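# Move wooden block from bench onto cart floor

## Task

Lift the wooden block from the bench and lay it flat on the cart's floor at the handle end, next to the profiles. The drop flap must stay open, and anything already achieved must still hold at the finish. Release the block and withdraw: both hands empty and away from the cart. The robot must not fall or be left tilted, and at the end it must be in contact with nothing.

## Robot and tools

ROBOT. A Rainbow Robotics RB-Y1: a two-wheel differential base with two rear casters, a folding leg and torso, a head with head_camera, and left and right 7-joint arms, each ending in a parallel gripper with a wrist camera (left_wrist_camera, right_wrist_camera) in a case that sticks out sideways and can collide. The base is 0.58 m wide and runs from 0.10 m ahead of the drive axle to 0.57 m behind it. A spin in place sweeps radius 0.58 m. It cannot strafe. A loose object may occasionally get nudged by something outside the robot.

FRAMES. Base frame: origin on the floor midway between the drive wheels, x forward, y left, z up, metres. chest, left_hand and right_hand are printed in it. A hand point is midway between its finger pads; fingers point along the hand's -z and close along its x. Printed hand positions can be off, more when reaching far or loaded. base_odometry is the base frame as it was at scene start, heading in rad (positive left); it only counts wheel rotation, so slip looks like travel and bumps can turn the robot unseen.

move. One action per call, plus optional "cameras" (list of head_camera, left_wrist_camera, right_wrist_camera or all; empty list gives none) and "blocking" (true by default: returns when all motion rests; false: returns in about 0.5 s while motion continues). Allowed action shapes: base and/or joints, optionally with min_time_s or contact_limits; or target, optionally with min_time_s; or contact_limits alone. No action just reports state and images.
- base: a single object {"x_m_s", "turn_rad_s", "for_s"}. These are velocities, not positions: forward speed 0.005 to 0.4 m/s either sign (or 0), left-positive turn rate 0.02 to 1.509 rad/s either sign (or 0), held for for_s 0.1 to 5 s, then braked. Omitted velocity means 0. Acceleration 0.4 m/s² (turn 0.5 rad/s²), so it coasts up to 1 s (turn 3.1 s) after for_s. Distance is roughly speed × for_s. If |x_m_s| + 0.27×|turn_rad_s| exceeds 0.4, both are scaled down.
- joints: a map of absolute targets keyed by joint name, radians (grippers in metres of pad opening, 0 to 0.1). Ranges: torso_squat_rad 0–1.2 (lowers the level chest), torso_shift_rad -0.3–0.6 (hips forward), torso_pitch_rad -0.2–1.4 (forward bow positive), torso_yaw_rad -1.5–1.5 (left positive; lift both arms outward 0.2 rad or more first). Combined torso limits: squat+shift ≤ 1.52; squat−shift+pitch ≤ 1.57; shift+0.5·pitch−0.4·squat ≤ 0.7; shift+0.3·pitch−0.5·squat ≤ 0.39. Arms: shoulder_pitch ±2.356 (negative swings forward/up), left_shoulder_roll 0–3.141 and right_shoulder_roll -3.141–0 (outward), shoulder_yaw ±2.094, elbow -2.617–0.01 (negative bends), forearm_roll ±3.141, wrist_pitch -1.57–1.919, hand_roll ±2.705. head_pan_rad ±0.523 (left positive), head_tilt_rad -0.35–1.57 (down positive).
- target: one hand at a time, absolute pose in the base frame: side "left" or "right", x, y, z in metres (-3 to 3), quat_wxyz in the same form the hand lines print. It is solved once into joint angles, so the hand travels an arc that can bulge over 0.1 m on long moves; split long moves. Result: reached (within 10 mm and 2°), short (with error) or refused (with reason).
- min_time_s: 0.1 to 8 s, the slowest any arm, head or torso motion in that action may go.
- contact_limits: map left_gripper_m / right_gripper_m to a motor current in mA, 200 to 672.5 (start value 672.5); it lowers grip force and persists.
Unknown keys make a call invalid; out-of-range values get it refused. A refusal, or an uncommanded stop, cancels the rest of that reply's move, wait and finished_scene calls.

Other tools: wait(seconds 0–10, cameras) reports state without commanding; stop(cameras) brakes all running motion; zoom_image(camera, region [x0,y0,x1,y1] pixels, up to 504×504) enlarges the latest image; read_manual gives licence text; finished_scene(scene = current number) ends the scene irreversibly.

RESULTS. "move" reads done or the worst status. Statuses: done, moving, off_target (resting away from target, maybe still pushing), stopped, not_followed (arm-collision check withheld it), time_out, contact_stop (torso only), limit_stop_at_<name> (self-collision guard or heat), torque_fault. A contact_stop or time_out stops the whole torso or whole arm group. on_its_own lists uncommanded behaviour. lidar_m: 12 distances, 30° sectors, first straight ahead, counter-clockwise, seen in a plane 0.23 m up; "-" is nothing. motor_effort: wheel load in percent, peak in brackets; above ~30 at rest suggests pushing on something. wheel_motors_off = 1 after a stalled wheel (2 s off). Joint torques, external torques, wrist force/torque (uncalibrated, offset up to 16 N) and motor temperatures are also printed.

GRIPPING. Command an opening at least 0.005 m under the object's width; each pad then squeezes about 44–55 N and off_target is normal.

AVOID. Arms pressing or striking each other (can end the scene); keep shoulder rolls about 0.5 rad outward when both reach forward. Contact torque at a joint's load limit (shoulders 65.8, elbow 33.8, wrist joints 23.5 N m, held weight included) triggers a 10 s torque fault. Motors at 80 °C brake the robot; ease off after MOTOR HOT. Driving into furniture does not stop the base and can tip the robot if the upper body snags. Heavy loads far forward, or abrupt stops while driving forward, can tip it. Dropping the block, releasing it while moving, slams and hard pushes are penalised. Falling, ending tilted, or a torso beyond its limits fails the task.

Each tool is called after "Emit:" in YAML: its name, and indented under it one key for each argument.

## Session

Emit:
move:
  joints: {"head_tilt_rad":0.5,"head_pan_rad":0.0}
  cameras: ["head_camera"]

Emit:
move:
  joints: {"head_tilt_rad":0.6,"head_pan_rad":0.52}
  cameras: ["head_camera"]

Emit:
move:
  joints: {"head_tilt_rad":0.6,"head_pan_rad":-0.52}
  cameras: ["head_camera"]

Scene clock: 0.60 s.
Joint torques (N m): left_arm=[-1.57 -0.83 0.65 -0.43 -0.01 -0.57 0.02] | right_arm=[-3.52 -0.71 -0.69 -1.44 0 -0.57 0.03]
External joint torques (N m): left_arm=[-0.19 -0.98 0.64 0.13 -0.02 -0.14 0.03] | right_arm=[0.08 0.41 -0.65 0.19 -0.06 0.03 0.02]
Motor temperatures (°C): left_arm=[30 28 31 35 34 32 37] | right_arm=[34 30 31 30 35 36 34]
Wrist force (N): left_arm=[-0.4 1.3 -7.1] | right_arm=[-2.6 0.7 -4.6]
Wrist torque (N m): left_arm=[-0.34 0.15 0.11] | right_arm=[-0.03 -0.12 -0.09]
Wrist force, peak (N): left_arm=[-0.2 1.5 -7.8] | right_arm=[-2.6 0.8 -5.3]
move: done
base_odometry: x=+0.000 y=+0.000 heading=+0.000
lidar_m: 0.74 1.04 1.57 4.57 1.50 1.07 1.03 1.07 1.44 3.61 1.10 0.78
base_status: not commanded
joint_positions: torso_squat_rad=+0.350 torso_shift_rad=+0.000 torso_pitch_rad=+0.000 torso_yaw_rad=+0.000 left_shoulder_pitch_rad=+0.037 left_shoulder_roll_rad=+0.004 left_shoulder_yaw_rad=-0.043 left_elbow_rad=-0.196 left_forearm_roll_rad=-0.014 left_wrist_pitch_rad=+0.002 left_hand_roll_rad=+0.027 left_gripper_m=+0.099 right_shoulder_pitch_rad=-0.040 right_shoulder_roll_rad=-0.021 right_shoulder_yaw_rad=-0.018 right_elbow_rad=-0.235 right_forearm_roll_rad=+0.049 right_wrist_pitch_rad=-0.014 right_hand_roll_rad=+0.035 right_gripper_m=+0.099 head_pan_rad=+0.000 head_tilt_rad=+0.500
joint_status: all done
wheel_motors_off: 0
motor_effort: left_wheel=+0(1) right_wheel=+2(2)
chest: x=-0.2280 y=+0.0001 z=+1.2475 quat_wxyz=(+1.000, +0.000, +0.000, +0.000) (m; base frame)
left_hand: x=-0.1598 y=+0.2200 z=+0.5653 quat_wxyz=(+0.997, +0.000, -0.079, -0.009) (m; base frame)
right_hand: x=-0.0823 y=-0.2360 z=+0.5770 quat_wxyz=(+0.989, -0.016, -0.142, +0.041) (m; base frame)
pictures: head_camera
camera_calibration:
head_camera: T_world_to_cam=[[0.00497538, -0.999504, -0.0310936, 0.0452462], [-0.428579, 0.0259621, -0.903131, 1.27071], [0.903491, 0.0178195, -0.428237, 0.751119], [0, 0, 0, 1]] pos_world=[-0.134254, -0.00115112, 1.47068]

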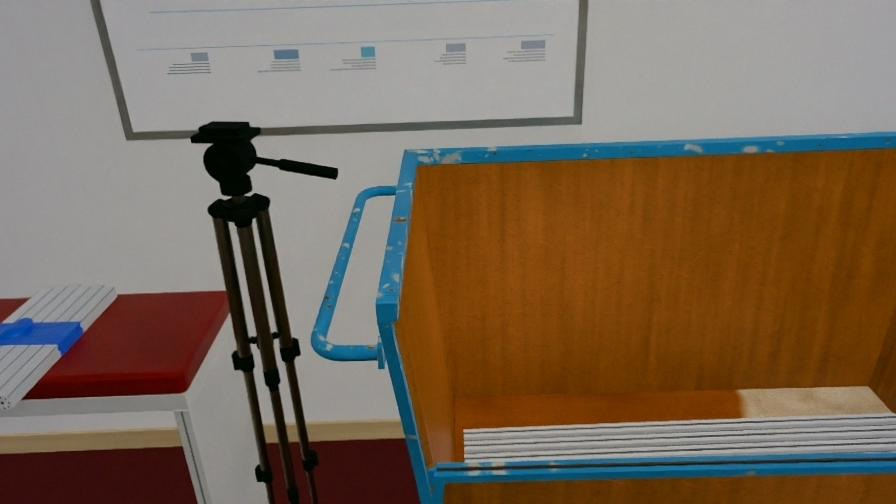

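Scene clock: 1.60 s.
Joint torques (N m): left_arm=[-1.9 -0.71 0.68 -0.41 -0.03 -0.66 -0.03] | right_arm=[-3.59 -0.54 -0.83 -1.44 -0.03 -0.55 0.01]
External joint torques (N m): left_arm=[-0.52 -0.86 0.67 0.15 -0.04 -0.23 -0.03] | right_arm=[0.01 0.58 -0.79 0.19 -0.09 0.04 0]
Motor temperatures (°C): left_arm=[30 28 31 35 34 32 37] | right_arm=[34 30 31 30 35 36 34]
Wrist force (N): left_arm=[0.2 1.4 -7.7] | right_arm=[-2.8 1.0 -4.7]
Wrist torque (N m): left_arm=[-0.27 0.15 0.07] | right_arm=[-0.08 -0.12 -0.08]
Wrist force, peak (N): left_arm=[-0.7 1.3 -8.3] | right_arm=[-2.9 0.8 -5.4]
move: done
base_odometry: x=+0.000 y=+0.000 heading=+0.000
lidar_m: 0.74 1.04 1.55 4.57 1.52 1.07 1.02 1.08 1.44 3.61 1.09 0.78
base_status: not commanded
joint_positions: torso_squat_rad=+0.350 torso_shift_rad=+0.000 torso_pitch_rad=+0.000 torso_yaw_rad=+0.000 left_shoulder_pitch_rad=+0.037 left_shoulder_roll_rad=+0.004 left_shoulder_yaw_rad=-0.043 left_elbow_rad=-0.196 left_forearm_roll_rad=-0.014 left_wrist_pitch_rad=+0.002 left_hand_roll_rad=+0.027 left_gripper_m=+0.099 right_shoulder_pitch_rad=-0.040 right_shoulder_roll_rad=-0.021 right_shoulder_yaw_rad=-0.018 right_elbow_rad=-0.235 right_forearm_roll_rad=+0.049 right_wrist_pitch_rad=-0.014 right_hand_roll_rad=+0.035 right_gripper_m=+0.099 head_pan_rad=+0.520 head_tilt_rad=+0.600
joint_status: all done
wheel_motors_off: 0
motor_effort: left_wheel=+0(1) right_wheel=+1(2)
chest: x=-0.2280 y=+0.0001 z=+1.2475 quat_wxyz=(+1.000, +0.000, +0.000, +0.000) (m; base frame)
left_hand: x=-0.1598 y=+0.2200 z=+0.5653 quat_wxyz=(+0.997, +0.000, -0.079, -0.009) (m; base frame)
right_hand: x=-0.0823 y=-0.2360 z=+0.5770 quat_wxyz=(+0.989, -0.016, -0.142, +0.041) (m; base frame)
pictures: head_camera
camera_calibration:
head_camera: T_world_to_cam=[[0.498239, -0.866471, -0.0314037, 0.147225], [-0.461294, -0.234238, -0.855769, 1.1954], [0.734143, 0.440864, -0.516404, 0.843792], [0, 0, 0, 1]] pos_world=[-0.141388, 0.0355767, 1.46335]

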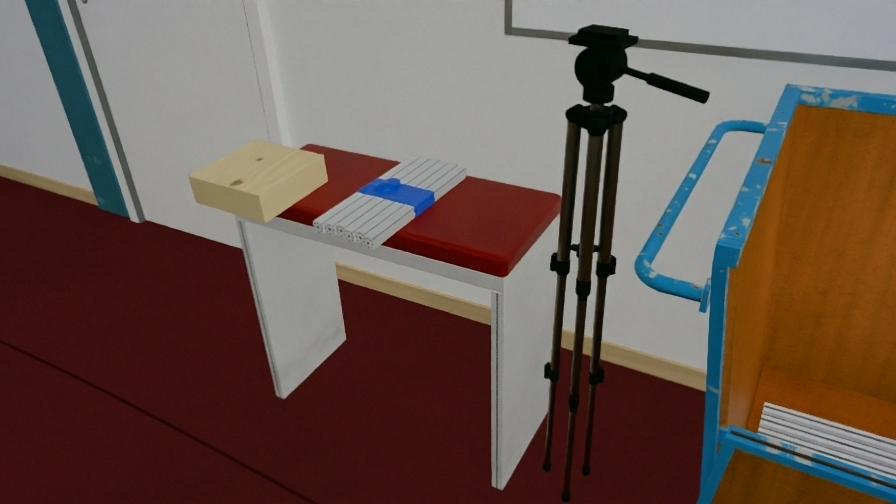

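Scene clock: 2.97 s.
Joint torques (N m): left_arm=[-1.52 -0.6 0.99 -0.46 -0.06 -0.69 -0.12] | right_arm=[-3.46 -0.72 -0.76 -1.42 -0.09 -0.62 0.04]
External joint torques (N m): left_arm=[-0.13 -0.75 0.98 0.1 -0.06 -0.26 -0.11] | right_arm=[0.13 0.4 -0.72 0.21 -0.15 -0.02 0.03]
Motor temperatures (°C): left_arm=[30 28 31 35 34 32 37] | right_arm=[34 30 31 30 35 36 34]
Wrist force (N): left_arm=[-0.3 1.1 -7.2] | right_arm=[-2.2 0.8 -4.7]
Wrist torque (N m): left_arm=[-0.27 0.12 0.08] | right_arm=[-0.05 -0.06 -0.08]
Wrist force, peak (N): left_arm=[0.3 1.8 -8.1] | right_arm=[-2.9 1.1 -5.5]
move: done
base_odometry: x=+0.000 y=+0.000 heading=+0.000
lidar_m: 0.74 1.03 1.57 4.57 1.51 1.08 1.03 1.07 1.45 3.61 1.10 0.78
base_status: not commanded
joint_positions: torso_squat_rad=+0.350 torso_shift_rad=+0.000 torso_pitch_rad=+0.000 torso_yaw_rad=+0.000 left_shoulder_pitch_rad=+0.037 left_shoulder_roll_rad=+0.004 left_shoulder_yaw_rad=-0.043 left_elbow_rad=-0.196 left_forearm_roll_rad=-0.014 left_wrist_pitch_rad=+0.002 left_hand_roll_rad=+0.027 left_gripper_m=+0.099 right_shoulder_pitch_rad=-0.040 right_shoulder_roll_rad=-0.021 right_shoulder_yaw_rad=-0.018 right_elbow_rad=-0.235 right_forearm_roll_rad=+0.049 right_wrist_pitch_rad=-0.014 right_hand_roll_rad=+0.035 right_gripper_m=+0.099 head_pan_rad=-0.520 head_tilt_rad=+0.600
joint_status: all done
wheel_motors_off: 0
motor_effort: left_wheel=+1(1) right_wheel=+0(2)
chest: x=-0.2280 y=+0.0001 z=+1.2475 quat_wxyz=(+1.000, +0.000, +0.000, +0.000) (m; base frame)
left_hand: x=-0.1598 y=+0.2200 z=+0.5653 quat_wxyz=(+0.997, +0.000, -0.079, -0.009) (m; base frame)
right_hand: x=-0.0823 y=-0.2360 z=+0.5770 quat_wxyz=(+0.989, -0.016, -0.142, +0.041) (m; base frame)
pictures: head_camera
camera_calibration:
head_camera: T_world_to_cam=[[-0.494993, -0.86833, -0.0314031, -0.0573016], [-0.435421, 0.279164, -0.855848, 1.20074], [0.751925, -0.409965, -0.516273, 0.847415], [0, 0, 0, 1]] pos_world=[-0.142731, -0.0375485, 1.46335]

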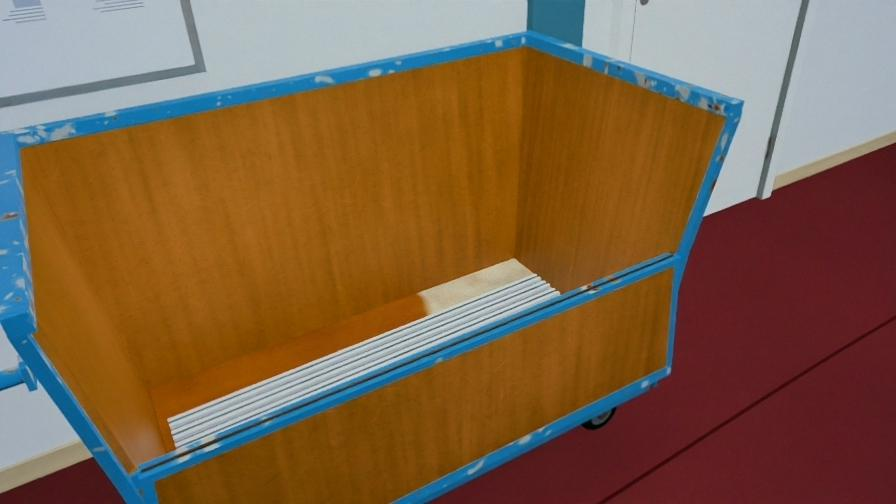

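Emit:
move:
  base: {"turn_rad_s":0.8,"for_s":1.963}
  joints: {"head_tilt_rad":-0.3,"head_pan_rad":0.0,"torso_pitch_rad":0.9,"torso_squat_rad":0.0,"left_shoulder_pitch_rad":-0.877,"left_shoulder_roll_rad":0.858,"left_shoulder_yaw_rad":-0.349,"left_elbow_rad":-2.367,"left_forearm_roll_rad":0.697,"left_wrist_pitch_rad":1.919,"left_hand_roll_rad":1.034,"right_shoulder_pitch_rad":-1.006,"right_shoulder_roll_rad":-0.852,"right_shoulder_yaw_rad":0.502,"right_elbow_rad":-2.339,"right_forearm_roll_rad":-0.707,"right_wrist_pitch_rad":1.919,"right_hand_roll_rad":-1.163,"left_gripper_m":0.1,"right_gripper_m":0.1}
  min_time_s: 3
  cameras: []

Emit:
move:
  base: {"x_m_s":0.4,"for_s":3.25}
  cameras: []

Emit:
move:
  base: {"turn_rad_s":-0.8,"for_s":1.963}
  cameras: ["head_camera"]

Scene clock: 11.10 s.
Joint torques (N m): left_arm=[-6.88 4.81 5.29 -6.33 0 -0.44 -0.07] | right_arm=[-8.89 -6.65 -4.71 -6.98 0.04 -0.16 0.07]
External joint torques (N m): left_arm=[0.41 -1.52 0 0.46 -0.03 -0.38 -0.07] | right_arm=[-0.5 -0.62 0.6 -0.56 -0.17 -0.16 0.07]
Motor temperatures (°C): left_arm=[30 28 31 35 34 32 37] | right_arm=[34 30 31 30 35 36 34]
Wrist force (N): left_arm=[0.5 1.1 -7.8] | right_arm=[-1.2 0.9 -4.9]
Wrist torque (N m): left_arm=[-0.30 0.17 0.10] | right_arm=[-0.06 -0.03 -0.05]
Wrist force, peak (N): left_arm=[1.0 1.4 -8.8] | right_arm=[-4.5 2.3 -4.5]
move: done
base_odometry: x=+0.000 y=+0.000 heading=+1.573
lidar_m: 4.37 1.50 1.06 1.02 1.07 1.44 3.74 1.10 0.80 0.76 1.04 1.57
base_status: done (sent for 1.97 of 1.97 s)
joint_positions: torso_squat_rad=+0.000 torso_shift_rad=+0.000 torso_pitch_rad=+0.900 torso_yaw_rad=+0.000 left_shoulder_pitch_rad=-0.877 left_shoulder_roll_rad=+0.858 left_shoulder_yaw_rad=-0.349 left_elbow_rad=-2.367 left_forearm_roll_rad=+0.697 left_wrist_pitch_rad=+1.919 left_hand_roll_rad=+1.034 left_gripper_m=+0.099 right_shoulder_pitch_rad=-1.006 right_shoulder_roll_rad=-0.852 right_shoulder_yaw_rad=+0.502 right_elbow_rad=-2.339 right_forearm_roll_rad=-0.707 right_wrist_pitch_rad=+1.919 right_hand_roll_rad=-1.163 right_gripper_m=+0.099 head_pan_rad=+0.000 head_tilt_rad=-0.300
joint_status: all done
wheel_motors_off: 0
motor_effort: left_wheel=-1(32) right_wheel=+16(53)
chest: x=+0.0144 y=+0.0001 z=+1.1728 quat_wxyz=(+0.900, +0.000, +0.435, +0.000) (m; base frame)
left_hand: x=+0.2852 y=+0.1802 z=+0.8424 quat_wxyz=(+1.000, -0.001, -0.001, +0.000) (m; base frame)
right_hand: x=+0.2851 y=-0.1500 z=+0.8422 quat_wxyz=(+1.000, +0.000, +0.000, +0.000) (m; base frame)
pictures: none
No camera images: "cameras" was empty.

Scene clock: 15.73 s.
Joint torques (N m): left_arm=[-6.66 4.95 5.56 -6.31 -0.03 -0.46 -0.03] | right_arm=[-9.21 -6.78 -4.53 -6.89 0.08 0.06 -0.01]
External joint torques (N m): left_arm=[0.63 -1.38 0.28 0.48 -0.06 -0.4 -0.03] | right_arm=[-0.82 -0.75 0.79 -0.47 -0.13 0.07 -0.01]
Motor temperatures (°C): left_arm=[30 28 31 35 34 32 37] | right_arm=[34 30 31 30 35 36 34]
Wrist force (N): left_arm=[0.5 1.0 -7.3] | right_arm=[-0.7 0.6 -4.9]
Wrist torque (N m): left_arm=[-0.27 0.20 0.10] | right_arm=[-0.01 0.05 -0.07]
Wrist force, peak (N): left_arm=[1.1 1.2 -8.5] | right_arm=[-1.0 0.7 -5.7]
move: done
base_odometry: x=-0.003 y=+1.307 heading=+1.573
lidar_m: 4.29 1.52 1.10 1.05 1.08 1.48 3.84 1.44 1.16 0.90 1.51 2.07
base_status: done (sent for 3.27 of 3.27 s)
joint_positions: torso_squat_rad=+0.000 torso_shift_rad=+0.000 torso_pitch_rad=+0.900 torso_yaw_rad=+0.000 left_shoulder_pitch_rad=-0.877 left_shoulder_roll_rad=+0.858 left_shoulder_yaw_rad=-0.349 left_elbow_rad=-2.367 left_forearm_roll_rad=+0.697 left_wrist_pitch_rad=+1.919 left_hand_roll_rad=+1.034 left_gripper_m=+0.099 right_shoulder_pitch_rad=-1.006 right_shoulder_roll_rad=-0.852 right_shoulder_yaw_rad=+0.502 right_elbow_rad=-2.339 right_forearm_roll_rad=-0.707 right_wrist_pitch_rad=+1.919 right_hand_roll_rad=-1.163 right_gripper_m=+0.099 head_pan_rad=+0.000 head_tilt_rad=-0.300
joint_status: not commanded
wheel_motors_off: 0
motor_effort: left_wheel=+10(34) right_wheel=-8(46)
chest: x=+0.0144 y=+0.0001 z=+1.1728 quat_wxyz=(+0.900, +0.000, +0.435, +0.000) (m; base frame)
left_hand: x=+0.2852 y=+0.1802 z=+0.8424 quat_wxyz=(+1.000, -0.001, -0.001, +0.000) (m; base frame)
right_hand: x=+0.2851 y=-0.1500 z=+0.8423 quat_wxyz=(+1.000, +0.000, +0.000, +0.000) (m; base frame)
pictures: none
No camera images: "cameras" was empty.

Scene clock: 19.67 s.
Joint torques (N m): left_arm=[-6.62 4.76 5.55 -6.32 0.02 -0.42 0.03] | right_arm=[-8.77 -6.82 -4.61 -6.98 0.04 -0.04 0.02]
External joint torques (N m): left_arm=[0.67 -1.58 0.26 0.47 -0.01 -0.36 0.03] | right_arm=[-0.38 -0.79 0.71 -0.57 -0.17 -0.03 0.02]
Motor temperatures (°C): left_arm=[30 28 31 36 34 32 37] | right_arm=[34 30 31 30 35 36 34]
Wrist force (N): left_arm=[1.4 1.8 -7.0] | right_arm=[-0.8 0.8 -5.2]
Wrist torque (N m): left_arm=[-0.37 0.28 0.07] | right_arm=[-0.04 0.03 -0.07]
Wrist force, peak (N): left_arm=[1.4 1.4 -8.2] | right_arm=[-0.8 1.2 -5.7]
move: done
base_odometry: x=-0.003 y=+1.307 heading=+0.001
lidar_m: 0.89 1.52 2.06 4.29 1.56 1.10 1.05 1.09 1.46 3.69 1.43 1.16
base_status: done (sent for 1.97 of 1.97 s)
joint_positions: torso_squat_rad=+0.000 torso_shift_rad=+0.000 torso_pitch_rad=+0.900 torso_yaw_rad=+0.000 left_shoulder_pitch_rad=-0.877 left_shoulder_roll_rad=+0.858 left_shoulder_yaw_rad=-0.349 left_elbow_rad=-2.367 left_forearm_roll_rad=+0.697 left_wrist_pitch_rad=+1.919 left_hand_roll_rad=+1.034 left_gripper_m=+0.099 right_shoulder_pitch_rad=-1.006 right_shoulder_roll_rad=-0.852 right_shoulder_yaw_rad=+0.502 right_elbow_rad=-2.339 right_forearm_roll_rad=-0.707 right_wrist_pitch_rad=+1.919 right_hand_roll_rad=-1.163 right_gripper_m=+0.099 head_pan_rad=+0.000 head_tilt_rad=-0.300
joint_status: not commanded
wheel_motors_off: 0
motor_effort: left_wheel=+17(36) right_wheel=-2(40)
chest: x=+0.0144 y=+0.0001 z=+1.1728 quat_wxyz=(+0.900, +0.000, +0.435, +0.000) (m; base frame)
left_hand: x=+0.2851 y=+0.1802 z=+0.8424 quat_wxyz=(+1.000, -0.001, -0.001, +0.000) (m; base frame)
right_hand: x=+0.2851 y=-0.1500 z=+0.8423 quat_wxyz=(+1.000, +0.000, +0.000, +0.000) (m; base frame)
pictures: head_camera
camera_calibration:
head_camera: T_world_to_cam=[[0.00184319, -0.999504, -0.0314327, 0.039002], [-0.516689, 0.02596, -0.85578, 1.24242], [0.856171, 0.0178183, -0.516385, 0.447889], [0, 0, 0, 1]] pos_world=[0.258402, -0.00125112, 1.29575]

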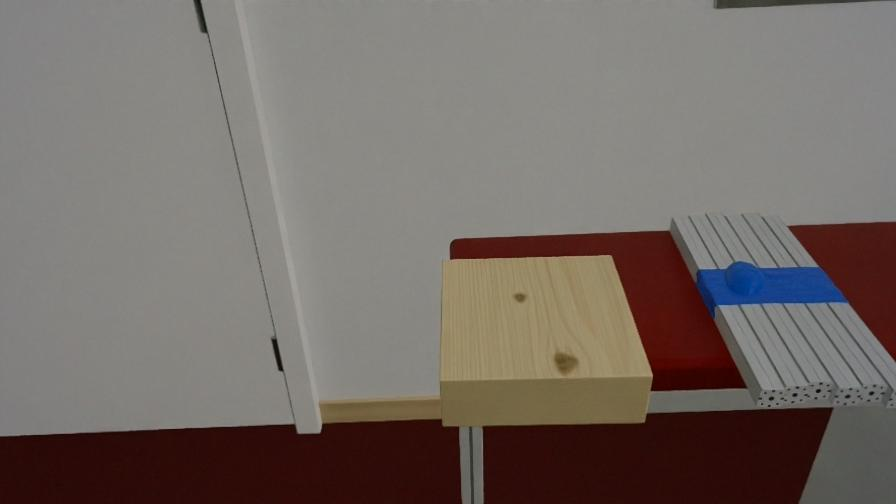

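Emit:
move:
  base: {"turn_rad_s":-0.2,"for_s":0.755}
  cameras: []

Emit:
move:
  base: {"x_m_s":0.3,"for_s":1.67}
  joints: {"head_tilt_rad":-0.1}
  cameras: []

Emit:
move:
  base: {"turn_rad_s":0.2,"for_s":0.7}
  cameras: ["head_camera","left_wrist_camera","right_wrist_camera"]

Scene clock: 24.43 s.
Joint torques (N m): left_arm=[-6.66 4.69 5.38 -6.28 0.05 -0.43 -0.06] | right_arm=[-8.75 -6.8 -4.61 -6.79 0.1 -0.02 0.07]
External joint torques (N m): left_arm=[0.63 -1.64 0.1 0.51 0.02 -0.37 -0.06] | right_arm=[-0.36 -0.77 0.71 -0.38 -0.11 -0.02 0.07]
Motor temperatures (°C): left_arm=[30 28 31 36 34 32 37] | right_arm=[34 30 31 30 35 36 34]
Wrist force (N): left_arm=[0.0 1.6 -7.0] | right_arm=[-1.3 0.3 -5.1]
Wrist torque (N m): left_arm=[-0.38 0.12 0.05] | right_arm=[0.02 -0.09 -0.10]
Wrist force, peak (N): left_arm=[0.9 2.1 -8.4] | right_arm=[-1.2 0.9 -5.7]
move: done
base_odometry: x=-0.003 y=+1.307 heading=-0.152
lidar_m: 0.89 1.51 1.84 3.53 1.89 1.18 1.06 1.07 1.30 2.48 1.42 1.15
base_status: done (sent for 0.77 of 0.77 s)
joint_positions: torso_squat_rad=+0.000 torso_shift_rad=+0.000 torso_pitch_rad=+0.900 torso_yaw_rad=+0.000 left_shoulder_pitch_rad=-0.877 left_shoulder_roll_rad=+0.858 left_shoulder_yaw_rad=-0.349 left_elbow_rad=-2.367 left_forearm_roll_rad=+0.697 left_wrist_pitch_rad=+1.919 left_hand_roll_rad=+1.034 left_gripper_m=+0.099 right_shoulder_pitch_rad=-1.006 right_shoulder_roll_rad=-0.852 right_shoulder_yaw_rad=+0.502 right_elbow_rad=-2.339 right_forearm_roll_rad=-0.707 right_wrist_pitch_rad=+1.919 right_hand_roll_rad=-1.163 right_gripper_m=+0.099 head_pan_rad=+0.000 head_tilt_rad=-0.300
joint_status: not commanded
wheel_motors_off: 0
motor_effort: left_wheel=+19(33) right_wheel=-2(20)
chest: x=+0.0144 y=+0.0001 z=+1.1728 quat_wxyz=(+0.900, +0.000, +0.435, +0.000) (m; base frame)
left_hand: x=+0.2851 y=+0.1802 z=+0.8424 quat_wxyz=(+1.000, -0.001, -0.001, +0.000) (m; base frame)
right_hand: x=+0.2851 y=-0.1500 z=+0.8423 quat_wxyz=(+1.000, +0.000, +0.000, +0.000) (m; base frame)
pictures: none
No camera images: "cameras" was empty.

Scene clock: 27.23 s.
Joint torques (N m): left_arm=[-6.84 5.01 5.64 -6.33 -0.08 -0.51 -0.15] | right_arm=[-8.53 -6.56 -5.04 -6.85 0.09 -0.06 0.01]
External joint torques (N m): left_arm=[0.45 -1.32 0.35 0.46 -0.11 -0.45 -0.15] | right_arm=[-0.15 -0.53 0.28 -0.43 -0.12 -0.05 0.01]
Motor temperatures (°C): left_arm=[30 28 31 36 34 32 37] | right_arm=[34 30 31 30 35 36 34]
Wrist force (N): left_arm=[0.7 1.3 -8.1] | right_arm=[-1.3 1.2 -4.9]
Wrist torque (N m): left_arm=[-0.30 0.18 0.09] | right_arm=[-0.11 -0.08 -0.06]
Wrist force, peak (N): left_arm=[0.5 1.6 -8.6] | right_arm=[-1.6 0.8 -5.7]
move: done
base_odometry: x=+0.491 y=+1.231 heading=-0.153
lidar_m: 1.02 0.40 1.22 2.37 2.77 1.72 1.55 1.56 1.88 3.59 0.76 0.78
base_status: done (sent for 1.67 of 1.67 s)
joint_positions: torso_squat_rad=+0.000 torso_shift_rad=+0.000 torso_pitch_rad=+0.900 torso_yaw_rad=+0.000 left_shoulder_pitch_rad=-0.877 left_shoulder_roll_rad=+0.858 left_shoulder_yaw_rad=-0.349 left_elbow_rad=-2.367 left_forearm_roll_rad=+0.697 left_wrist_pitch_rad=+1.919 left_hand_roll_rad=+1.034 left_gripper_m=+0.099 right_shoulder_pitch_rad=-1.006 right_shoulder_roll_rad=-0.852 right_shoulder_yaw_rad=+0.502 right_elbow_rad=-2.339 right_forearm_roll_rad=-0.707 right_wrist_pitch_rad=+1.919 right_hand_roll_rad=-1.163 right_gripper_m=+0.099 head_pan_rad=+0.000 head_tilt_rad=-0.100
joint_status: all done
wheel_motors_off: 0
motor_effort: left_wheel=-9(45) right_wheel=+8(36)
chest: x=+0.0144 y=+0.0001 z=+1.1728 quat_wxyz=(+0.900, +0.000, +0.435, +0.000) (m; base frame)
left_hand: x=+0.2851 y=+0.1802 z=+0.8424 quat_wxyz=(+1.000, -0.001, -0.001, +0.000) (m; base frame)
right_hand: x=+0.2851 y=-0.1500 z=+0.8423 quat_wxyz=(+1.000, +0.000, +0.000, +0.000) (m; base frame)
pictures: none
No camera images: "cameras" was empty.

Scene clock: 28.70 s.
Joint torques (N m): left_arm=[-6.73 4.91 5.49 -6.34 -0.02 -0.44 -0.07] | right_arm=[-8.69 -6.84 -4.51 -7 0.11 -0.03 0.14]
External joint torques (N m): left_arm=[0.56 -1.43 0.2 0.45 -0.05 -0.38 -0.07] | right_arm=[-0.3 -0.82 0.8 -0.59 -0.09 -0.02 0.14]
Motor temperatures (°C): left_arm=[30 28 31 36 34 32 37] | right_arm=[34 30 31 30 35 36 34]
Wrist force (N): left_arm=[1.0 0.9 -7.6] | right_arm=[-0.9 1.2 -4.8]
Wrist torque (N m): left_arm=[-0.26 0.17 0.10] | right_arm=[-0.08 0.00 -0.10]
Wrist force, peak (N): left_arm=[1.6 1.7 -8.2] | right_arm=[-0.8 0.8 -5.6]
move: done
base_odometry: x=+0.491 y=+1.231 heading=-0.013
lidar_m: 0.40 1.03 1.37 3.41 2.30 1.63 1.54 1.61 2.11 1.14 0.76 0.87
base_status: done (sent for 0.7 of 0.7 s)
joint_positions: torso_squat_rad=+0.000 torso_shift_rad=+0.000 torso_pitch_rad=+0.900 torso_yaw_rad=+0.000 left_shoulder_pitch_rad=-0.877 left_shoulder_roll_rad=+0.858 left_shoulder_yaw_rad=-0.349 left_elbow_rad=-2.367 left_forearm_roll_rad=+0.697 left_wrist_pitch_rad=+1.919 left_hand_roll_rad=+1.034 left_gripper_m=+0.099 right_shoulder_pitch_rad=-1.006 right_shoulder_roll_rad=-0.852 right_shoulder_yaw_rad=+0.502 right_elbow_rad=-2.339 right_forearm_roll_rad=-0.707 right_wrist_pitch_rad=+1.919 right_hand_roll_rad=-1.163 right_gripper_m=+0.099 head_pan_rad=+0.000 head_tilt_rad=-0.100
joint_status: not commanded
wheel_motors_off: 0
motor_effort: left_wheel=-18(36) right_wheel=+4(34)
chest: x=+0.0144 y=+0.0001 z=+1.1728 quat_wxyz=(+0.900, +0.000, +0.435, +0.000) (m; base frame)
left_hand: x=+0.2851 y=+0.1802 z=+0.8424 quat_wxyz=(+1.000, -0.001, -0.001, +0.000) (m; base frame)
right_hand: x=+0.2851 y=-0.1500 z=+0.8423 quat_wxyz=(+1.000, +0.000, +0.000, +0.000) (m; base frame)
pictures: head_camera, left_wrist_camera, right_wrist_camera
camera_calibration:
head_camera: T_world_to_cam=[[-0.00443931, -0.999504, -0.0311736, 0.0398315], [-0.676395, 0.0259619, -0.736081, 1.11876], [0.736526, 0.017818, -0.676175, 0.674481], [0, 0, 0, 1]] pos_world=[0.260126, -0.00125112, 1.28081]
left_wrist_camera: T_world_to_cam=[[0.999609, 0.0270018, -0.00723987, -0.284407], [0.0273036, -0.887384, 0.460223, -0.206505], [0.00600229, -0.46024, -0.887774, 0.901544], [0, 0, 0, 1]] pos_world=[0.284523, 0.239358, 0.893347]
right_wrist_camera: T_world_to_cam=[[-0.999237, -0.0285814, -0.0266326, 0.301761], [-0.0381447, 0.86102, 0.507138, -0.260067], [0.00843643, 0.507767, -0.861453, 0.871433], [0, 0, 0, 1]] pos_world=[0.284259, -0.209937, 0.890625]

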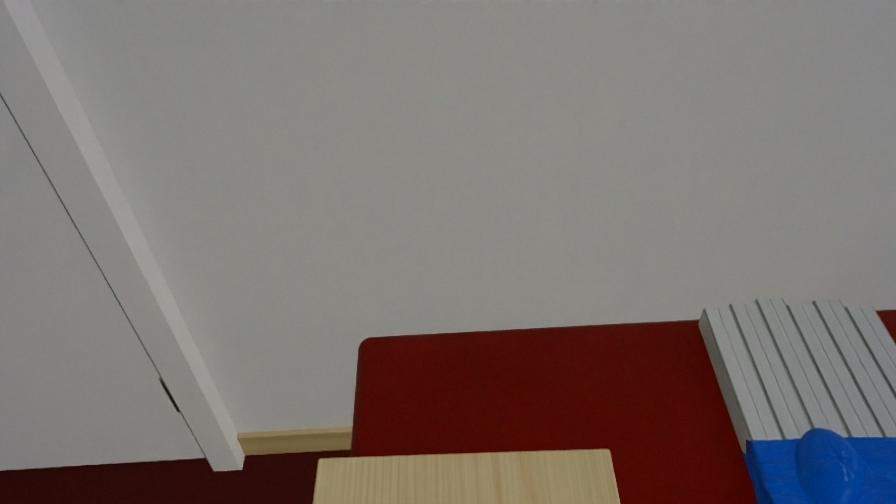

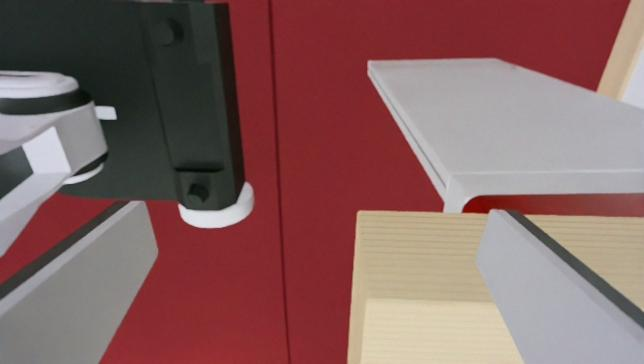

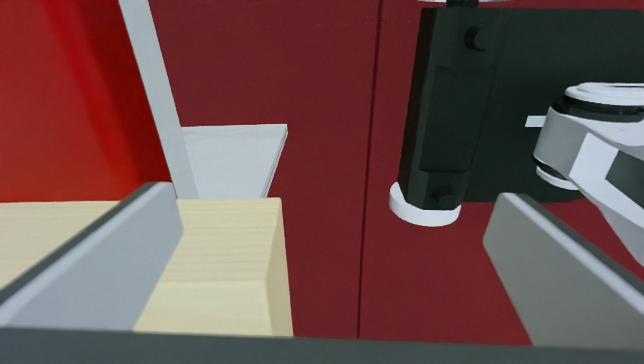

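Emit:
move:
  base: {"x_m_s":0.2,"for_s":0.76}
  cameras: []

Emit:
move:
  joints: {"left_shoulder_pitch_rad":-0.774,"left_shoulder_roll_rad":0.731,"left_shoulder_yaw_rad":-0.414,"left_elbow_rad":-2.181,"left_forearm_roll_rad":0.471,"left_wrist_pitch_rad":1.743,"left_hand_roll_rad":0.892,"right_shoulder_pitch_rad":-0.935,"right_shoulder_roll_rad":-0.793,"right_shoulder_yaw_rad":0.621,"right_elbow_rad":-2.152,"right_forearm_roll_rad":-0.530,"right_wrist_pitch_rad":1.712,"right_hand_roll_rad":-1.094}
  min_time_s: 1
  cameras: ["head_camera","left_wrist_camera","right_wrist_camera"]

Scene clock: 35.10 s.
Joint torques (N m): left_arm=[-6.89 4.73 5.54 -6.23 -0.02 -0.48 -0.12] | right_arm=[-8.85 -6.7 -4.71 -6.8 0.03 0.05 0.06]
External joint torques (N m): left_arm=[0.4 -1.6 0.26 0.56 -0.05 -0.42 -0.11] | right_arm=[-0.46 -0.67 0.61 -0.39 -0.18 0.05 0.06]
Motor temperatures (°C): left_arm=[30 28 31 36 34 32 37] | right_arm=[34 30 31 30 35 36 34]
Wrist force (N): left_arm=[1.1 1.6 -7.4] | right_arm=[-1.1 1.3 -4.9]
Wrist torque (N m): left_arm=[-0.32 0.26 0.10] | right_arm=[-0.12 -0.06 -0.11]
Wrist force, peak (N): left_arm=[0.7 1.4 -8.6] | right_arm=[-0.7 1.2 -5.7]
move: done
base_odometry: x=+0.645 y=+1.229 heading=-0.013
lidar_m: 0.31 0.25 1.16 2.89 2.55 1.78 1.70 1.77 2.33 1.18 0.69 0.91
base_status: done (sent for 0.77 of 0.77 s)
joint_positions: torso_squat_rad=+0.000 torso_shift_rad=+0.000 torso_pitch_rad=+0.900 torso_yaw_rad=+0.000 left_shoulder_pitch_rad=-0.877 left_shoulder_roll_rad=+0.858 left_shoulder_yaw_rad=-0.349 left_elbow_rad=-2.367 left_forearm_roll_rad=+0.697 left_wrist_pitch_rad=+1.919 left_hand_roll_rad=+1.034 left_gripper_m=+0.099 right_shoulder_pitch_rad=-1.006 right_shoulder_roll_rad=-0.852 right_shoulder_yaw_rad=+0.502 right_elbow_rad=-2.339 right_forearm_roll_rad=-0.707 right_wrist_pitch_rad=+1.919 right_hand_roll_rad=-1.163 right_gripper_m=+0.099 head_pan_rad=+0.000 head_tilt_rad=-0.100
joint_status: not commanded
wheel_motors_off: 0
motor_effort: left_wheel=+4(32) right_wheel=-4(40)
chest: x=+0.0144 y=+0.0001 z=+1.1728 quat_wxyz=(+0.900, +0.000, +0.435, +0.000) (m; base frame)
left_hand: x=+0.2851 y=+0.1802 z=+0.8424 quat_wxyz=(+1.000, -0.001, -0.001, +0.000) (m; base frame)
right_hand: x=+0.2851 y=-0.1500 z=+0.8423 quat_wxyz=(+1.000, +0.000, +0.000, +0.000) (m; base frame)
pictures: none
No camera images: "cameras" was empty.

Scene clock: 36.40 s.
Joint torques (N m): left_arm=[-5.31 3.29 4.6 -7.21 -0.16 -0.52 -0.26] | right_arm=[-6.47 -2.97 -4.06 -7.52 0.27 0.11 0.11]
External joint torques (N m): left_arm=[0.92 -1.59 0.25 0.75 -0.18 -0.46 -0.26] | right_arm=[1.12 2.11 0.73 -0.24 0.05 0.12 0.11]
Motor temperatures (°C): left_arm=[30 28 31 36 34 32 37] | right_arm=[34 30 31 30 35 36 34]
Wrist force (N): left_arm=[1.1 1.1 -6.7] | right_arm=[-1.1 1.6 -5.4]
Wrist torque (N m): left_arm=[-0.30 0.19 0.06] | right_arm=[-0.18 -0.04 -0.08]
Wrist force, peak (N): left_arm=[1.4 1.9 -8.3] | right_arm=[-1.1 1.6 -5.4]
move: done
base_odometry: x=+0.645 y=+1.229 heading=-0.013
lidar_m: 0.31 0.25 1.16 2.89 2.54 1.79 1.70 1.76 2.33 1.17 0.68 0.91
base_status: not commanded
joint_positions: torso_squat_rad=+0.000 torso_shift_rad=+0.000 torso_pitch_rad=+0.900 torso_yaw_rad=+0.000 left_shoulder_pitch_rad=-0.774 left_shoulder_roll_rad=+0.731 left_shoulder_yaw_rad=-0.414 left_elbow_rad=-2.181 left_forearm_roll_rad=+0.471 left_wrist_pitch_rad=+1.743 left_hand_roll_rad=+0.892 left_gripper_m=+0.099 right_shoulder_pitch_rad=-0.935 right_shoulder_roll_rad=-0.793 right_shoulder_yaw_rad=+0.621 right_elbow_rad=-2.152 right_forearm_roll_rad=-0.530 right_wrist_pitch_rad=+1.712 right_hand_roll_rad=-1.094 right_gripper_m=+0.099 head_pan_rad=+0.000 head_tilt_rad=-0.100
joint_status: all done
wheel_motors_off: 0
motor_effort: left_wheel=+5(6) right_wheel=-3(6)
chest: x=+0.0144 y=+0.0001 z=+1.1729 quat_wxyz=(+0.900, +0.000, +0.435, +0.000) (m; base frame)
left_hand: x=+0.2773 y=+0.1721 z=+0.7719 quat_wxyz=(+1.000, +0.001, -0.001, +0.000) (m; base frame)
right_hand: x=+0.2770 y=-0.1402 z=+0.7723 quat_wxyz=(+1.000, +0.000, +0.000, +0.000) (m; base frame)
pictures: head_camera, left_wrist_camera, right_wrist_camera
camera_calibration:
head_camera: T_world_to_cam=[[-0.00443362, -0.999504, -0.0311737, 0.0398334], [-0.676342, 0.0259594, -0.73613, 1.11888], [0.736575, 0.0178204, -0.676121, 0.674467], [0, 0, 0, 1]] pos_world=[0.260126, -0.00125113, 1.28091]
left_wrist_camera: T_world_to_cam=[[0.999624, 0.0263434, -0.00758641, -0.276461], [0.0268954, -0.888839, 0.457429, -0.178551], [0.00530714, -0.457461, -0.889214, 0.836094], [0, 0, 0, 1]] pos_world=[0.276722, 0.23106, 0.823043]
right_wrist_camera: T_world_to_cam=[[-0.999244, -0.0287256, -0.0262, 0.291802], [-0.0380394, 0.86165, 0.506076, -0.232389], [0.00803788, 0.50669, -0.862091, 0.806732], [0, 0, 0, 1]] pos_world=[0.276257, -0.200143, 0.820728]

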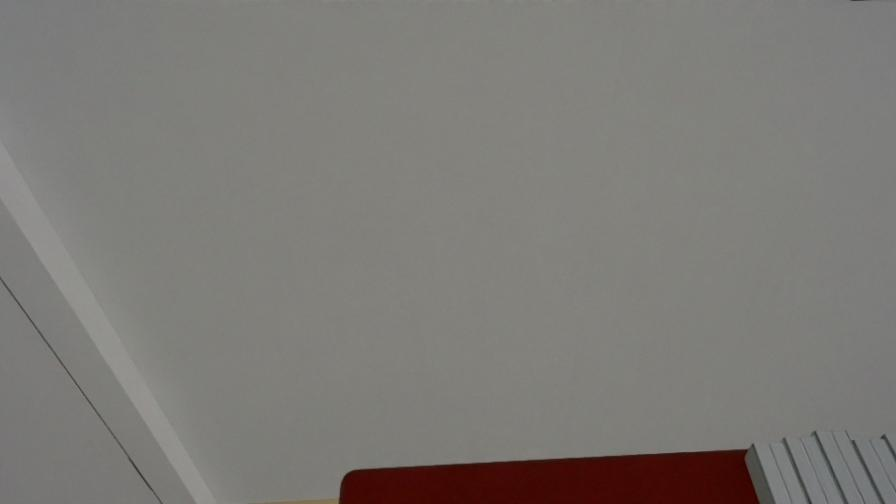

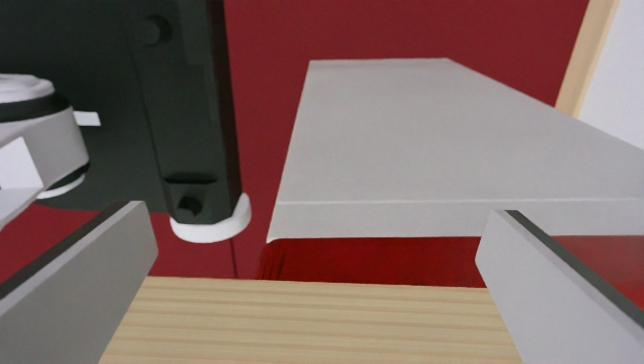

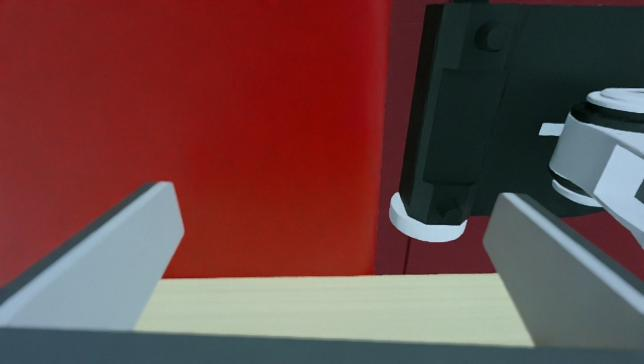

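Emit:
move:
  joints: {"left_shoulder_pitch_rad":-0.853,"left_shoulder_roll_rad":0.621,"left_shoulder_yaw_rad":-0.494,"left_elbow_rad":-2.139,"left_forearm_roll_rad":0.395,"left_wrist_pitch_rad":1.805,"left_hand_roll_rad":0.932,"right_shoulder_pitch_rad":-1.018,"right_shoulder_roll_rad":-0.677,"right_shoulder_yaw_rad":0.693,"right_elbow_rad":-2.094,"right_forearm_roll_rad":-0.478,"right_wrist_pitch_rad":1.771,"right_hand_roll_rad":-1.139}
  min_time_s: 1.5
  cameras: ["left_wrist_camera","right_wrist_camera"]

Scene clock: 41.77 s.
Joint torques (N m): left_arm=[-14.79 -27.8 -11.44 -17.93 9.54 -15.33 1.75] | right_arm=[-15.15 18.15 -4.7 -11.19 -2.46 -11.43 -4.5]
External joint torques (N m): left_arm=[-7.59 -30.8 -15.2 -9.76 9.54 -15.29 1.75] | right_arm=[-6.59 21.51 -0.24 -3.78 -2.69 -11.48 -4.5]
Motor temperatures (°C): left_arm=[30 28 31 36 34 34 37] | right_arm=[34 30 31 31 35 38 34]
Wrist force (N): left_arm=[7.0 80.0 13.8] | right_arm=[-17.9 -59.9 15.2]
Wrist torque (N m): left_arm=[-1.97 2.16 -1.39] | right_arm=[1.86 -2.59 4.74]
Wrist force, peak (N): left_arm=[9.3 99.5 6.0] | right_arm=[-22.3 -107.9 15.9]
move: time_out
base_odometry: x=+0.645 y=+1.229 heading=-0.013
lidar_m: 0.33 0.25 1.15 2.90 2.55 1.78 1.69 1.77 2.33 1.18 0.68 0.91
base_status: not commanded
joint_positions: torso_squat_rad=+0.000 torso_shift_rad=-0.001 torso_pitch_rad=+0.898 torso_yaw_rad=+0.000 left_shoulder_pitch_rad=-0.851 left_shoulder_roll_rad=+0.629 left_shoulder_yaw_rad=-0.490 left_elbow_rad=-2.136 left_forearm_roll_rad=+0.393 left_wrist_pitch_rad=+1.809 left_hand_roll_rad=+0.932 left_gripper_m=+0.099 right_shoulder_pitch_rad=-1.011 right_shoulder_roll_rad=-0.696 right_shoulder_yaw_rad=+0.693 right_elbow_rad=-2.090 right_forearm_roll_rad=-0.476 right_wrist_pitch_rad=+1.781 right_hand_roll_rad=-1.136 right_gripper_m=+0.099 head_pan_rad=+0.000 head_tilt_rad=-0.100
joint_status: right_shoulder_roll_rad time_out (moved +0.098 of +0.116); right_wrist_pitch_rad time_out (moved +0.069 of +0.059); the others done
wheel_motors_off: 0
on_its_own: right_wrist_pitch_rad is held at +1.778, not at your +1.771, since a time_out
motor_effort: left_wheel=+9(11) right_wheel=-3(7)
chest: x=+0.0136 y=+0.0002 z=+1.1732 quat_wxyz=(+0.901, +0.000, +0.434, +0.000) (m; base frame)
left_hand: x=+0.2781 y=+0.1378 z=+0.7714 quat_wxyz=(+1.000, +0.007, -0.001, +0.002) (m; base frame)
right_hand: x=+0.2761 y=-0.1127 z=+0.7696 quat_wxyz=(+1.000, -0.017, +0.002, -0.001) (m; base frame)
pictures: left_wrist_camera, right_wrist_camera
camera_calibration:
left_wrist_camera: T_world_to_cam=[[0.999489, 0.031363, -0.00619813, -0.278036], [0.0308284, -0.894181, 0.446642, -0.20087], [0.00846582, -0.446605, -0.894691, 0.821886], [0, 0, 0, 1]] pos_world=[0.277129, 0.196164, 0.823327]
right_wrist_camera: T_world_to_cam=[[-0.999379, -0.0280082, -0.0213682, 0.288], [-0.0348175, 0.877678, 0.477985, -0.232245], [0.00536683, 0.478432, -0.878108, 0.800485], [0, 0, 0, 1]] pos_world=[0.275439, -0.171076, 0.820076]

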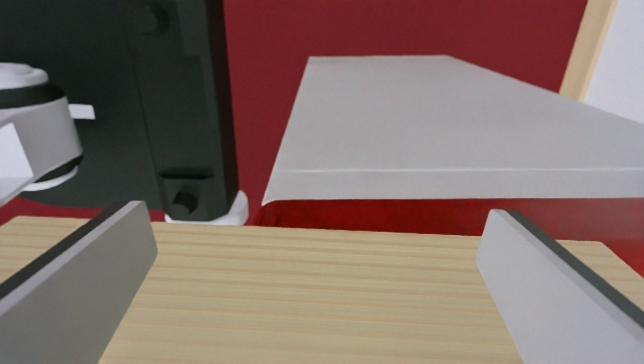

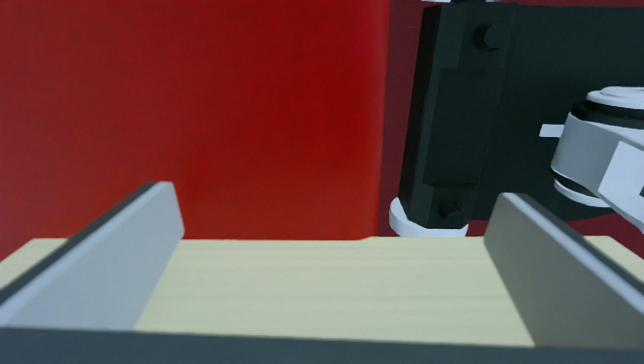

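Emit:
move:
  joints: {"torso_pitch_rad":0.84}
  min_time_s: 1.5
  cameras: ["left_wrist_camera","right_wrist_camera"]

Scene clock: 46.10 s.
Joint torques (N m): left_arm=[-16.43 -22.36 -2.52 -19.33 7.97 -11.23 3.05] | right_arm=[-21.45 22.17 -5.27 -20.4 -4.69 -11.33 -3.39]
External joint torques (N m): left_arm=[-8.28 -25.58 -6.7 -11.26 8.05 -11.12 3.05] | right_arm=[-11.98 25.86 -0.35 -13.16 -5.02 -11.34 -3.4]
Motor temperatures (°C): left_arm=[30 28 31 36 35 35 37] | right_arm=[34 30 31 31 35 39 34]
Wrist force (N): left_arm=[3.0 60.8 -17.6] | right_arm=[-0.8 -58.3 -17.5]
Wrist torque (N m): left_arm=[-1.08 -0.19 -3.20] | right_arm=[1.11 -0.61 3.21]
Wrist force, peak (N): left_arm=[6.3 81.5 14.8] | right_arm=[-17.9 -61.1 15.8]
move: done
base_odometry: x=+0.645 y=+1.229 heading=-0.013
lidar_m: 0.32 0.25 1.16 2.89 2.53 1.78 1.69 1.77 2.33 1.17 0.69 0.90
base_status: not commanded
joint_positions: torso_squat_rad=+0.000 torso_shift_rad=+0.000 torso_pitch_rad=+0.840 torso_yaw_rad=+0.000 left_shoulder_pitch_rad=-0.851 left_shoulder_roll_rad=+0.627 left_shoulder_yaw_rad=-0.492 left_elbow_rad=-2.136 left_forearm_roll_rad=+0.393 left_wrist_pitch_rad=+1.808 left_hand_roll_rad=+0.931 left_gripper_m=+0.099 right_shoulder_pitch_rad=-1.009 right_shoulder_roll_rad=-0.697 right_shoulder_yaw_rad=+0.693 right_elbow_rad=-2.087 right_forearm_roll_rad=-0.475 right_wrist_pitch_rad=+1.781 right_hand_roll_rad=-1.136 right_gripper_m=+0.099 head_pan_rad=+0.000 head_tilt_rad=-0.100
joint_status: all done
wheel_motors_off: 0
on_its_own: right_wrist_pitch_rad is held at +1.778, not at your +1.771, since a time_out
motor_effort: left_wheel=+8(11) right_wheel=-4(6)
chest: x=+0.0026 y=+0.0002 z=+1.1869 quat_wxyz=(+0.913, +0.000, +0.408, +0.000) (m; base frame)
left_hand: x=+0.2891 y=+0.1366 z=+0.8007 quat_wxyz=(+1.000, +0.006, -0.029, +0.001) (m; base frame)
right_hand: x=+0.2878 y=-0.1141 z=+0.7983 quat_wxyz=(+0.999, -0.018, -0.026, -0.002) (m; base frame)
pictures: left_wrist_camera, right_wrist_camera
camera_calibration:
left_wrist_camera: T_world_to_cam=[[0.998307, 0.0292592, 0.0502732, -0.333442], [0.00354831, -0.893301, 0.449444, -0.209859], [0.0580595, -0.448505, -0.891893, 0.831152], [0, 0, 0, 1]] pos_world=[0.285365, 0.195065, 0.852382]
right_wrist_camera: T_world_to_cam=[[-0.996631, -0.026237, -0.0777119, 0.344565], [-0.0599722, 0.879445, 0.472207, -0.232259], [0.055954, 0.475277, -0.878055, 0.811283], [0, 0, 0, 1]] pos_world=[0.284081, -0.172285, 0.848803]

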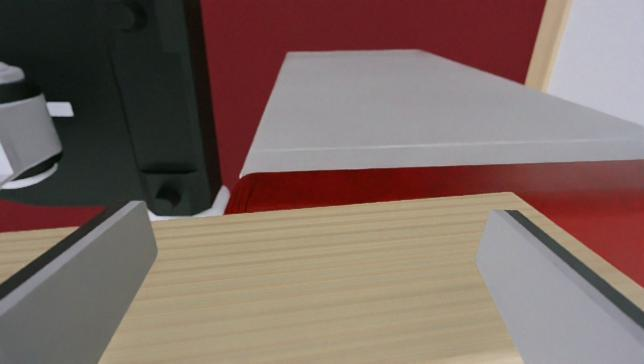

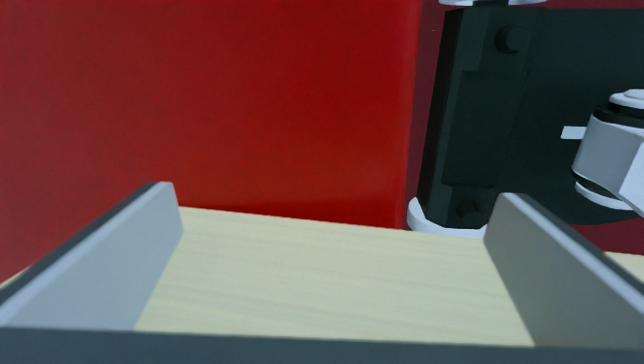

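Emit:
move:
  joints: {"left_shoulder_pitch_rad":-0.865,"left_shoulder_roll_rad":0.6045,"left_shoulder_yaw_rad":-0.506,"left_elbow_rad":-2.133,"left_forearm_roll_rad":0.384,"left_wrist_pitch_rad":1.814,"left_hand_roll_rad":0.938}
  min_time_s: 1
  cameras: ["left_wrist_camera","right_wrist_camera","head_camera"]

Scene clock: 50.67 s.
Joint torques (N m): left_arm=[-22.75 -32.1 -4.56 -22.61 9.86 -15.89 5.07] | right_arm=[-22.36 32.67 -4.83 -25.38 -6.79 -15.32 -4.23]
External joint torques (N m): left_arm=[-14.48 -35.05 -8.66 -14.52 9.94 -15.79 5.07] | right_arm=[-12.9 36.41 0.1 -18.15 -7.13 -15.34 -4.24]
Motor temperatures (°C): left_arm=[31 29 31 37 35 35 37] | right_arm=[34 31 31 31 36 40 34]
Wrist force (N): left_arm=[-0.5 86.4 -17.3] | right_arm=[-0.6 -81.4 -20.0]
Wrist torque (N m): left_arm=[-1.47 -0.34 -4.75] | right_arm=[1.59 -0.80 4.48]
Wrist force, peak (N): left_arm=[0.2 87.5 -16.7] | right_arm=[0.0 -81.8 -19.9]
move: done
base_odometry: x=+0.645 y=+1.229 heading=-0.013
lidar_m: 0.33 0.25 1.17 2.90 2.54 1.78 1.68 1.76 2.33 1.17 0.69 0.91
base_status: not commanded
joint_positions: torso_squat_rad=+0.000 torso_shift_rad=+0.000 torso_pitch_rad=+0.840 torso_yaw_rad=+0.000 left_shoulder_pitch_rad=-0.861 left_shoulder_roll_rad=+0.613 left_shoulder_yaw_rad=-0.504 left_elbow_rad=-2.129 left_forearm_roll_rad=+0.382 left_wrist_pitch_rad=+1.818 left_hand_roll_rad=+0.937 left_gripper_m=+0.099 right_shoulder_pitch_rad=-1.009 right_shoulder_roll_rad=-0.700 right_shoulder_yaw_rad=+0.693 right_elbow_rad=-2.086 right_forearm_roll_rad=-0.475 right_wrist_pitch_rad=+1.782 right_hand_roll_rad=-1.136 right_gripper_m=+0.099 head_pan_rad=+0.000 head_tilt_rad=-0.100
joint_status: all done
wheel_motors_off: 0
on_its_own: right_wrist_pitch_rad is held at +1.778, not at your +1.771, since a time_out
motor_effort: left_wheel=+8(8) right_wheel=-5(7)
chest: x=+0.0026 y=+0.0002 z=+1.1869 quat_wxyz=(+0.913, +0.000, +0.408, +0.000) (m; base frame)
left_hand: x=+0.2888 y=+0.1320 z=+0.8007 quat_wxyz=(+1.000, +0.008, -0.029, +0.001) (m; base frame)
right_hand: x=+0.2881 y=-0.1158 z=+0.7980 quat_wxyz=(+0.999, -0.021, -0.026, -0.003) (m; base frame)
pictures: head_camera, left_wrist_camera, right_wrist_camera
camera_calibration:
head_camera: T_world_to_cam=[[-0.00251107, -0.999507, -0.0313038, 0.040444], [-0.631399, 0.0258596, -0.775027, 1.16729], [0.775454, 0.0178191, -0.631153, 0.639193], [0, 0, 0, 1]] pos_world=[0.241463, -0.00115142, 1.30938]
left_wrist_camera: T_world_to_cam=[[0.998336, 0.0286598, 0.0500302, -0.332801], [0.00334423, -0.895033, 0.445987, -0.210806], [0.0575606, -0.445077, -0.89364, 0.830211], [0, 0, 0, 1]] pos_world=[0.285164, 0.190368, 0.852577]
right_wrist_camera: T_world_to_cam=[[-0.99665, -0.0255146, -0.0777077, 0.344946], [-0.0590797, 0.881611, 0.468265, -0.227482], [0.0565603, 0.471287, -0.880165, 0.812781], [0, 0, 0, 1]] pos_world=[0.28438, -0.173701, 0.848708]

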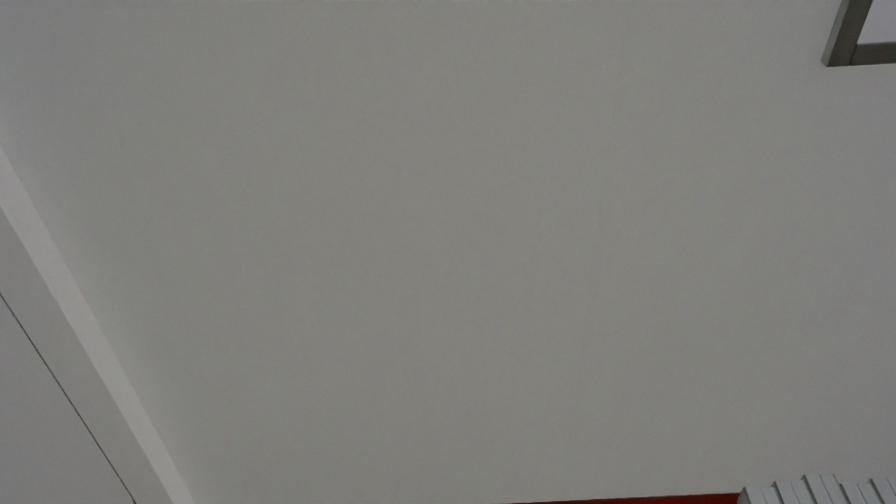

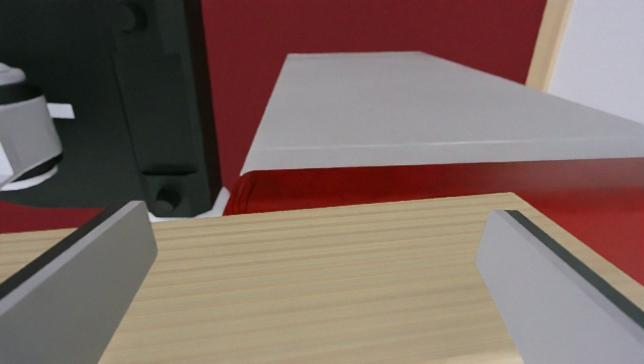

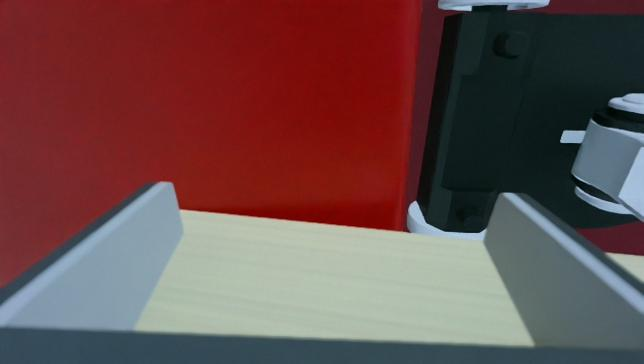

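Emit:
move:
  joints: {"head_tilt_rad":0.6}
  cameras: ["head_camera","left_wrist_camera"]

Scene clock: 61.10 s.
Joint torques (N m): left_arm=[-22.44 -32.12 -4.86 -22.85 9.87 -15.91 5.23] | right_arm=[-22.51 32.41 -5.48 -25.21 -6.72 -15.34 -4.16]
External joint torques (N m): left_arm=[-14.16 -35.07 -8.96 -14.76 9.95 -15.8 5.23] | right_arm=[-13.05 36.14 -0.55 -17.98 -7.05 -15.36 -4.16]
Motor temperatures (°C): left_arm=[31 29 31 37 36 38 38] | right_arm=[34 31 31 33 36 43 34]
Wrist force (N): left_arm=[-0.5 87.1 -17.1] | right_arm=[-0.5 -81.0 -20.3]
Wrist torque (N m): left_arm=[-1.55 -0.28 -4.73] | right_arm=[1.55 -0.76 4.46]
Wrist force, peak (N): left_arm=[0.5 87.7 -17.1] | right_arm=[-0.8 -82.0 -20.1]
move: done
base_odometry: x=+0.645 y=+1.229 heading=-0.013
lidar_m: 0.31 0.25 1.16 2.90 2.55 1.78 1.69 1.76 2.32 1.16 0.69 0.90
base_status: not commanded
joint_positions: torso_squat_rad=+0.000 torso_shift_rad=+0.000 torso_pitch_rad=+0.840 torso_yaw_rad=+0.000 left_shoulder_pitch_rad=-0.861 left_shoulder_roll_rad=+0.613 left_shoulder_yaw_rad=-0.504 left_elbow_rad=-2.129 left_forearm_roll_rad=+0.382 left_wrist_pitch_rad=+1.818 left_hand_roll_rad=+0.937 left_gripper_m=+0.099 right_shoulder_pitch_rad=-1.009 right_shoulder_roll_rad=-0.700 right_shoulder_yaw_rad=+0.693 right_elbow_rad=-2.086 right_forearm_roll_rad=-0.475 right_wrist_pitch_rad=+1.782 right_hand_roll_rad=-1.136 right_gripper_m=+0.099 head_pan_rad=+0.000 head_tilt_rad=+0.600
joint_status: all done
wheel_motors_off: 0
on_its_own: right_wrist_pitch_rad is held at +1.778, not at your +1.771, since a time_out
motor_effort: left_wheel=+7(9) right_wheel=-5(6)
chest: x=+0.0026 y=+0.0002 z=+1.1869 quat_wxyz=(+0.913, +0.000, +0.408, +0.000) (m; base frame)
left_hand: x=+0.2889 y=+0.1320 z=+0.8007 quat_wxyz=(+1.000, +0.008, -0.029, +0.001) (m; base frame)
right_hand: x=+0.2881 y=-0.1158 z=+0.7980 quat_wxyz=(+0.999, -0.021, -0.026, -0.003) (m; base frame)
pictures: head_camera, left_wrist_camera
camera_calibration:
head_camera: T_world_to_cam=[[-0.0222018, -0.999506, -0.0222465, 0.0319182], [-0.982187, 0.0259593, -0.186104, 0.45762], [0.18659, 0.0177183, -0.982278, 1.19502], [0, 0, 0, 1]] pos_world=[0.227198, -0.00115087, 1.25972]
left_wrist_camera: T_world_to_cam=[[0.998336, 0.0286551, 0.0500326, -0.332802], [0.00333894, -0.895034, 0.445986, -0.210805], [0.0575607, -0.445077, -0.89364, 0.830211], [0, 0, 0, 1]] pos_world=[0.285164, 0.190368, 0.852577]

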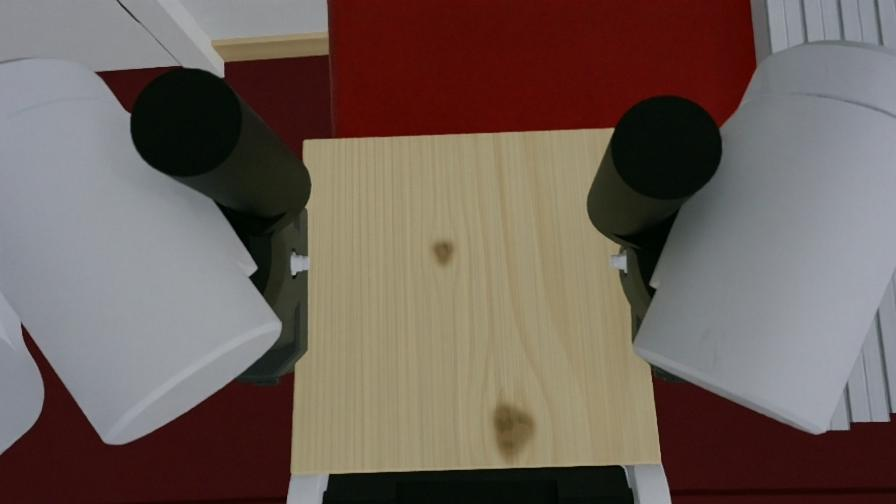

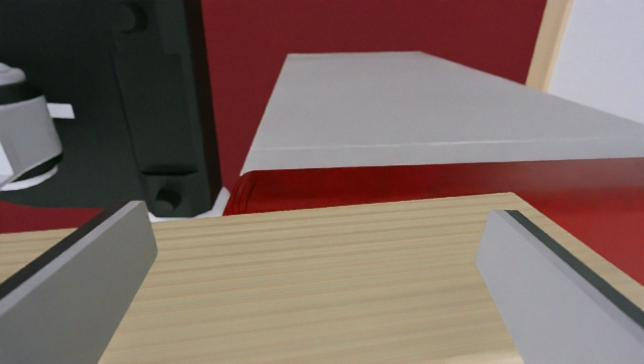

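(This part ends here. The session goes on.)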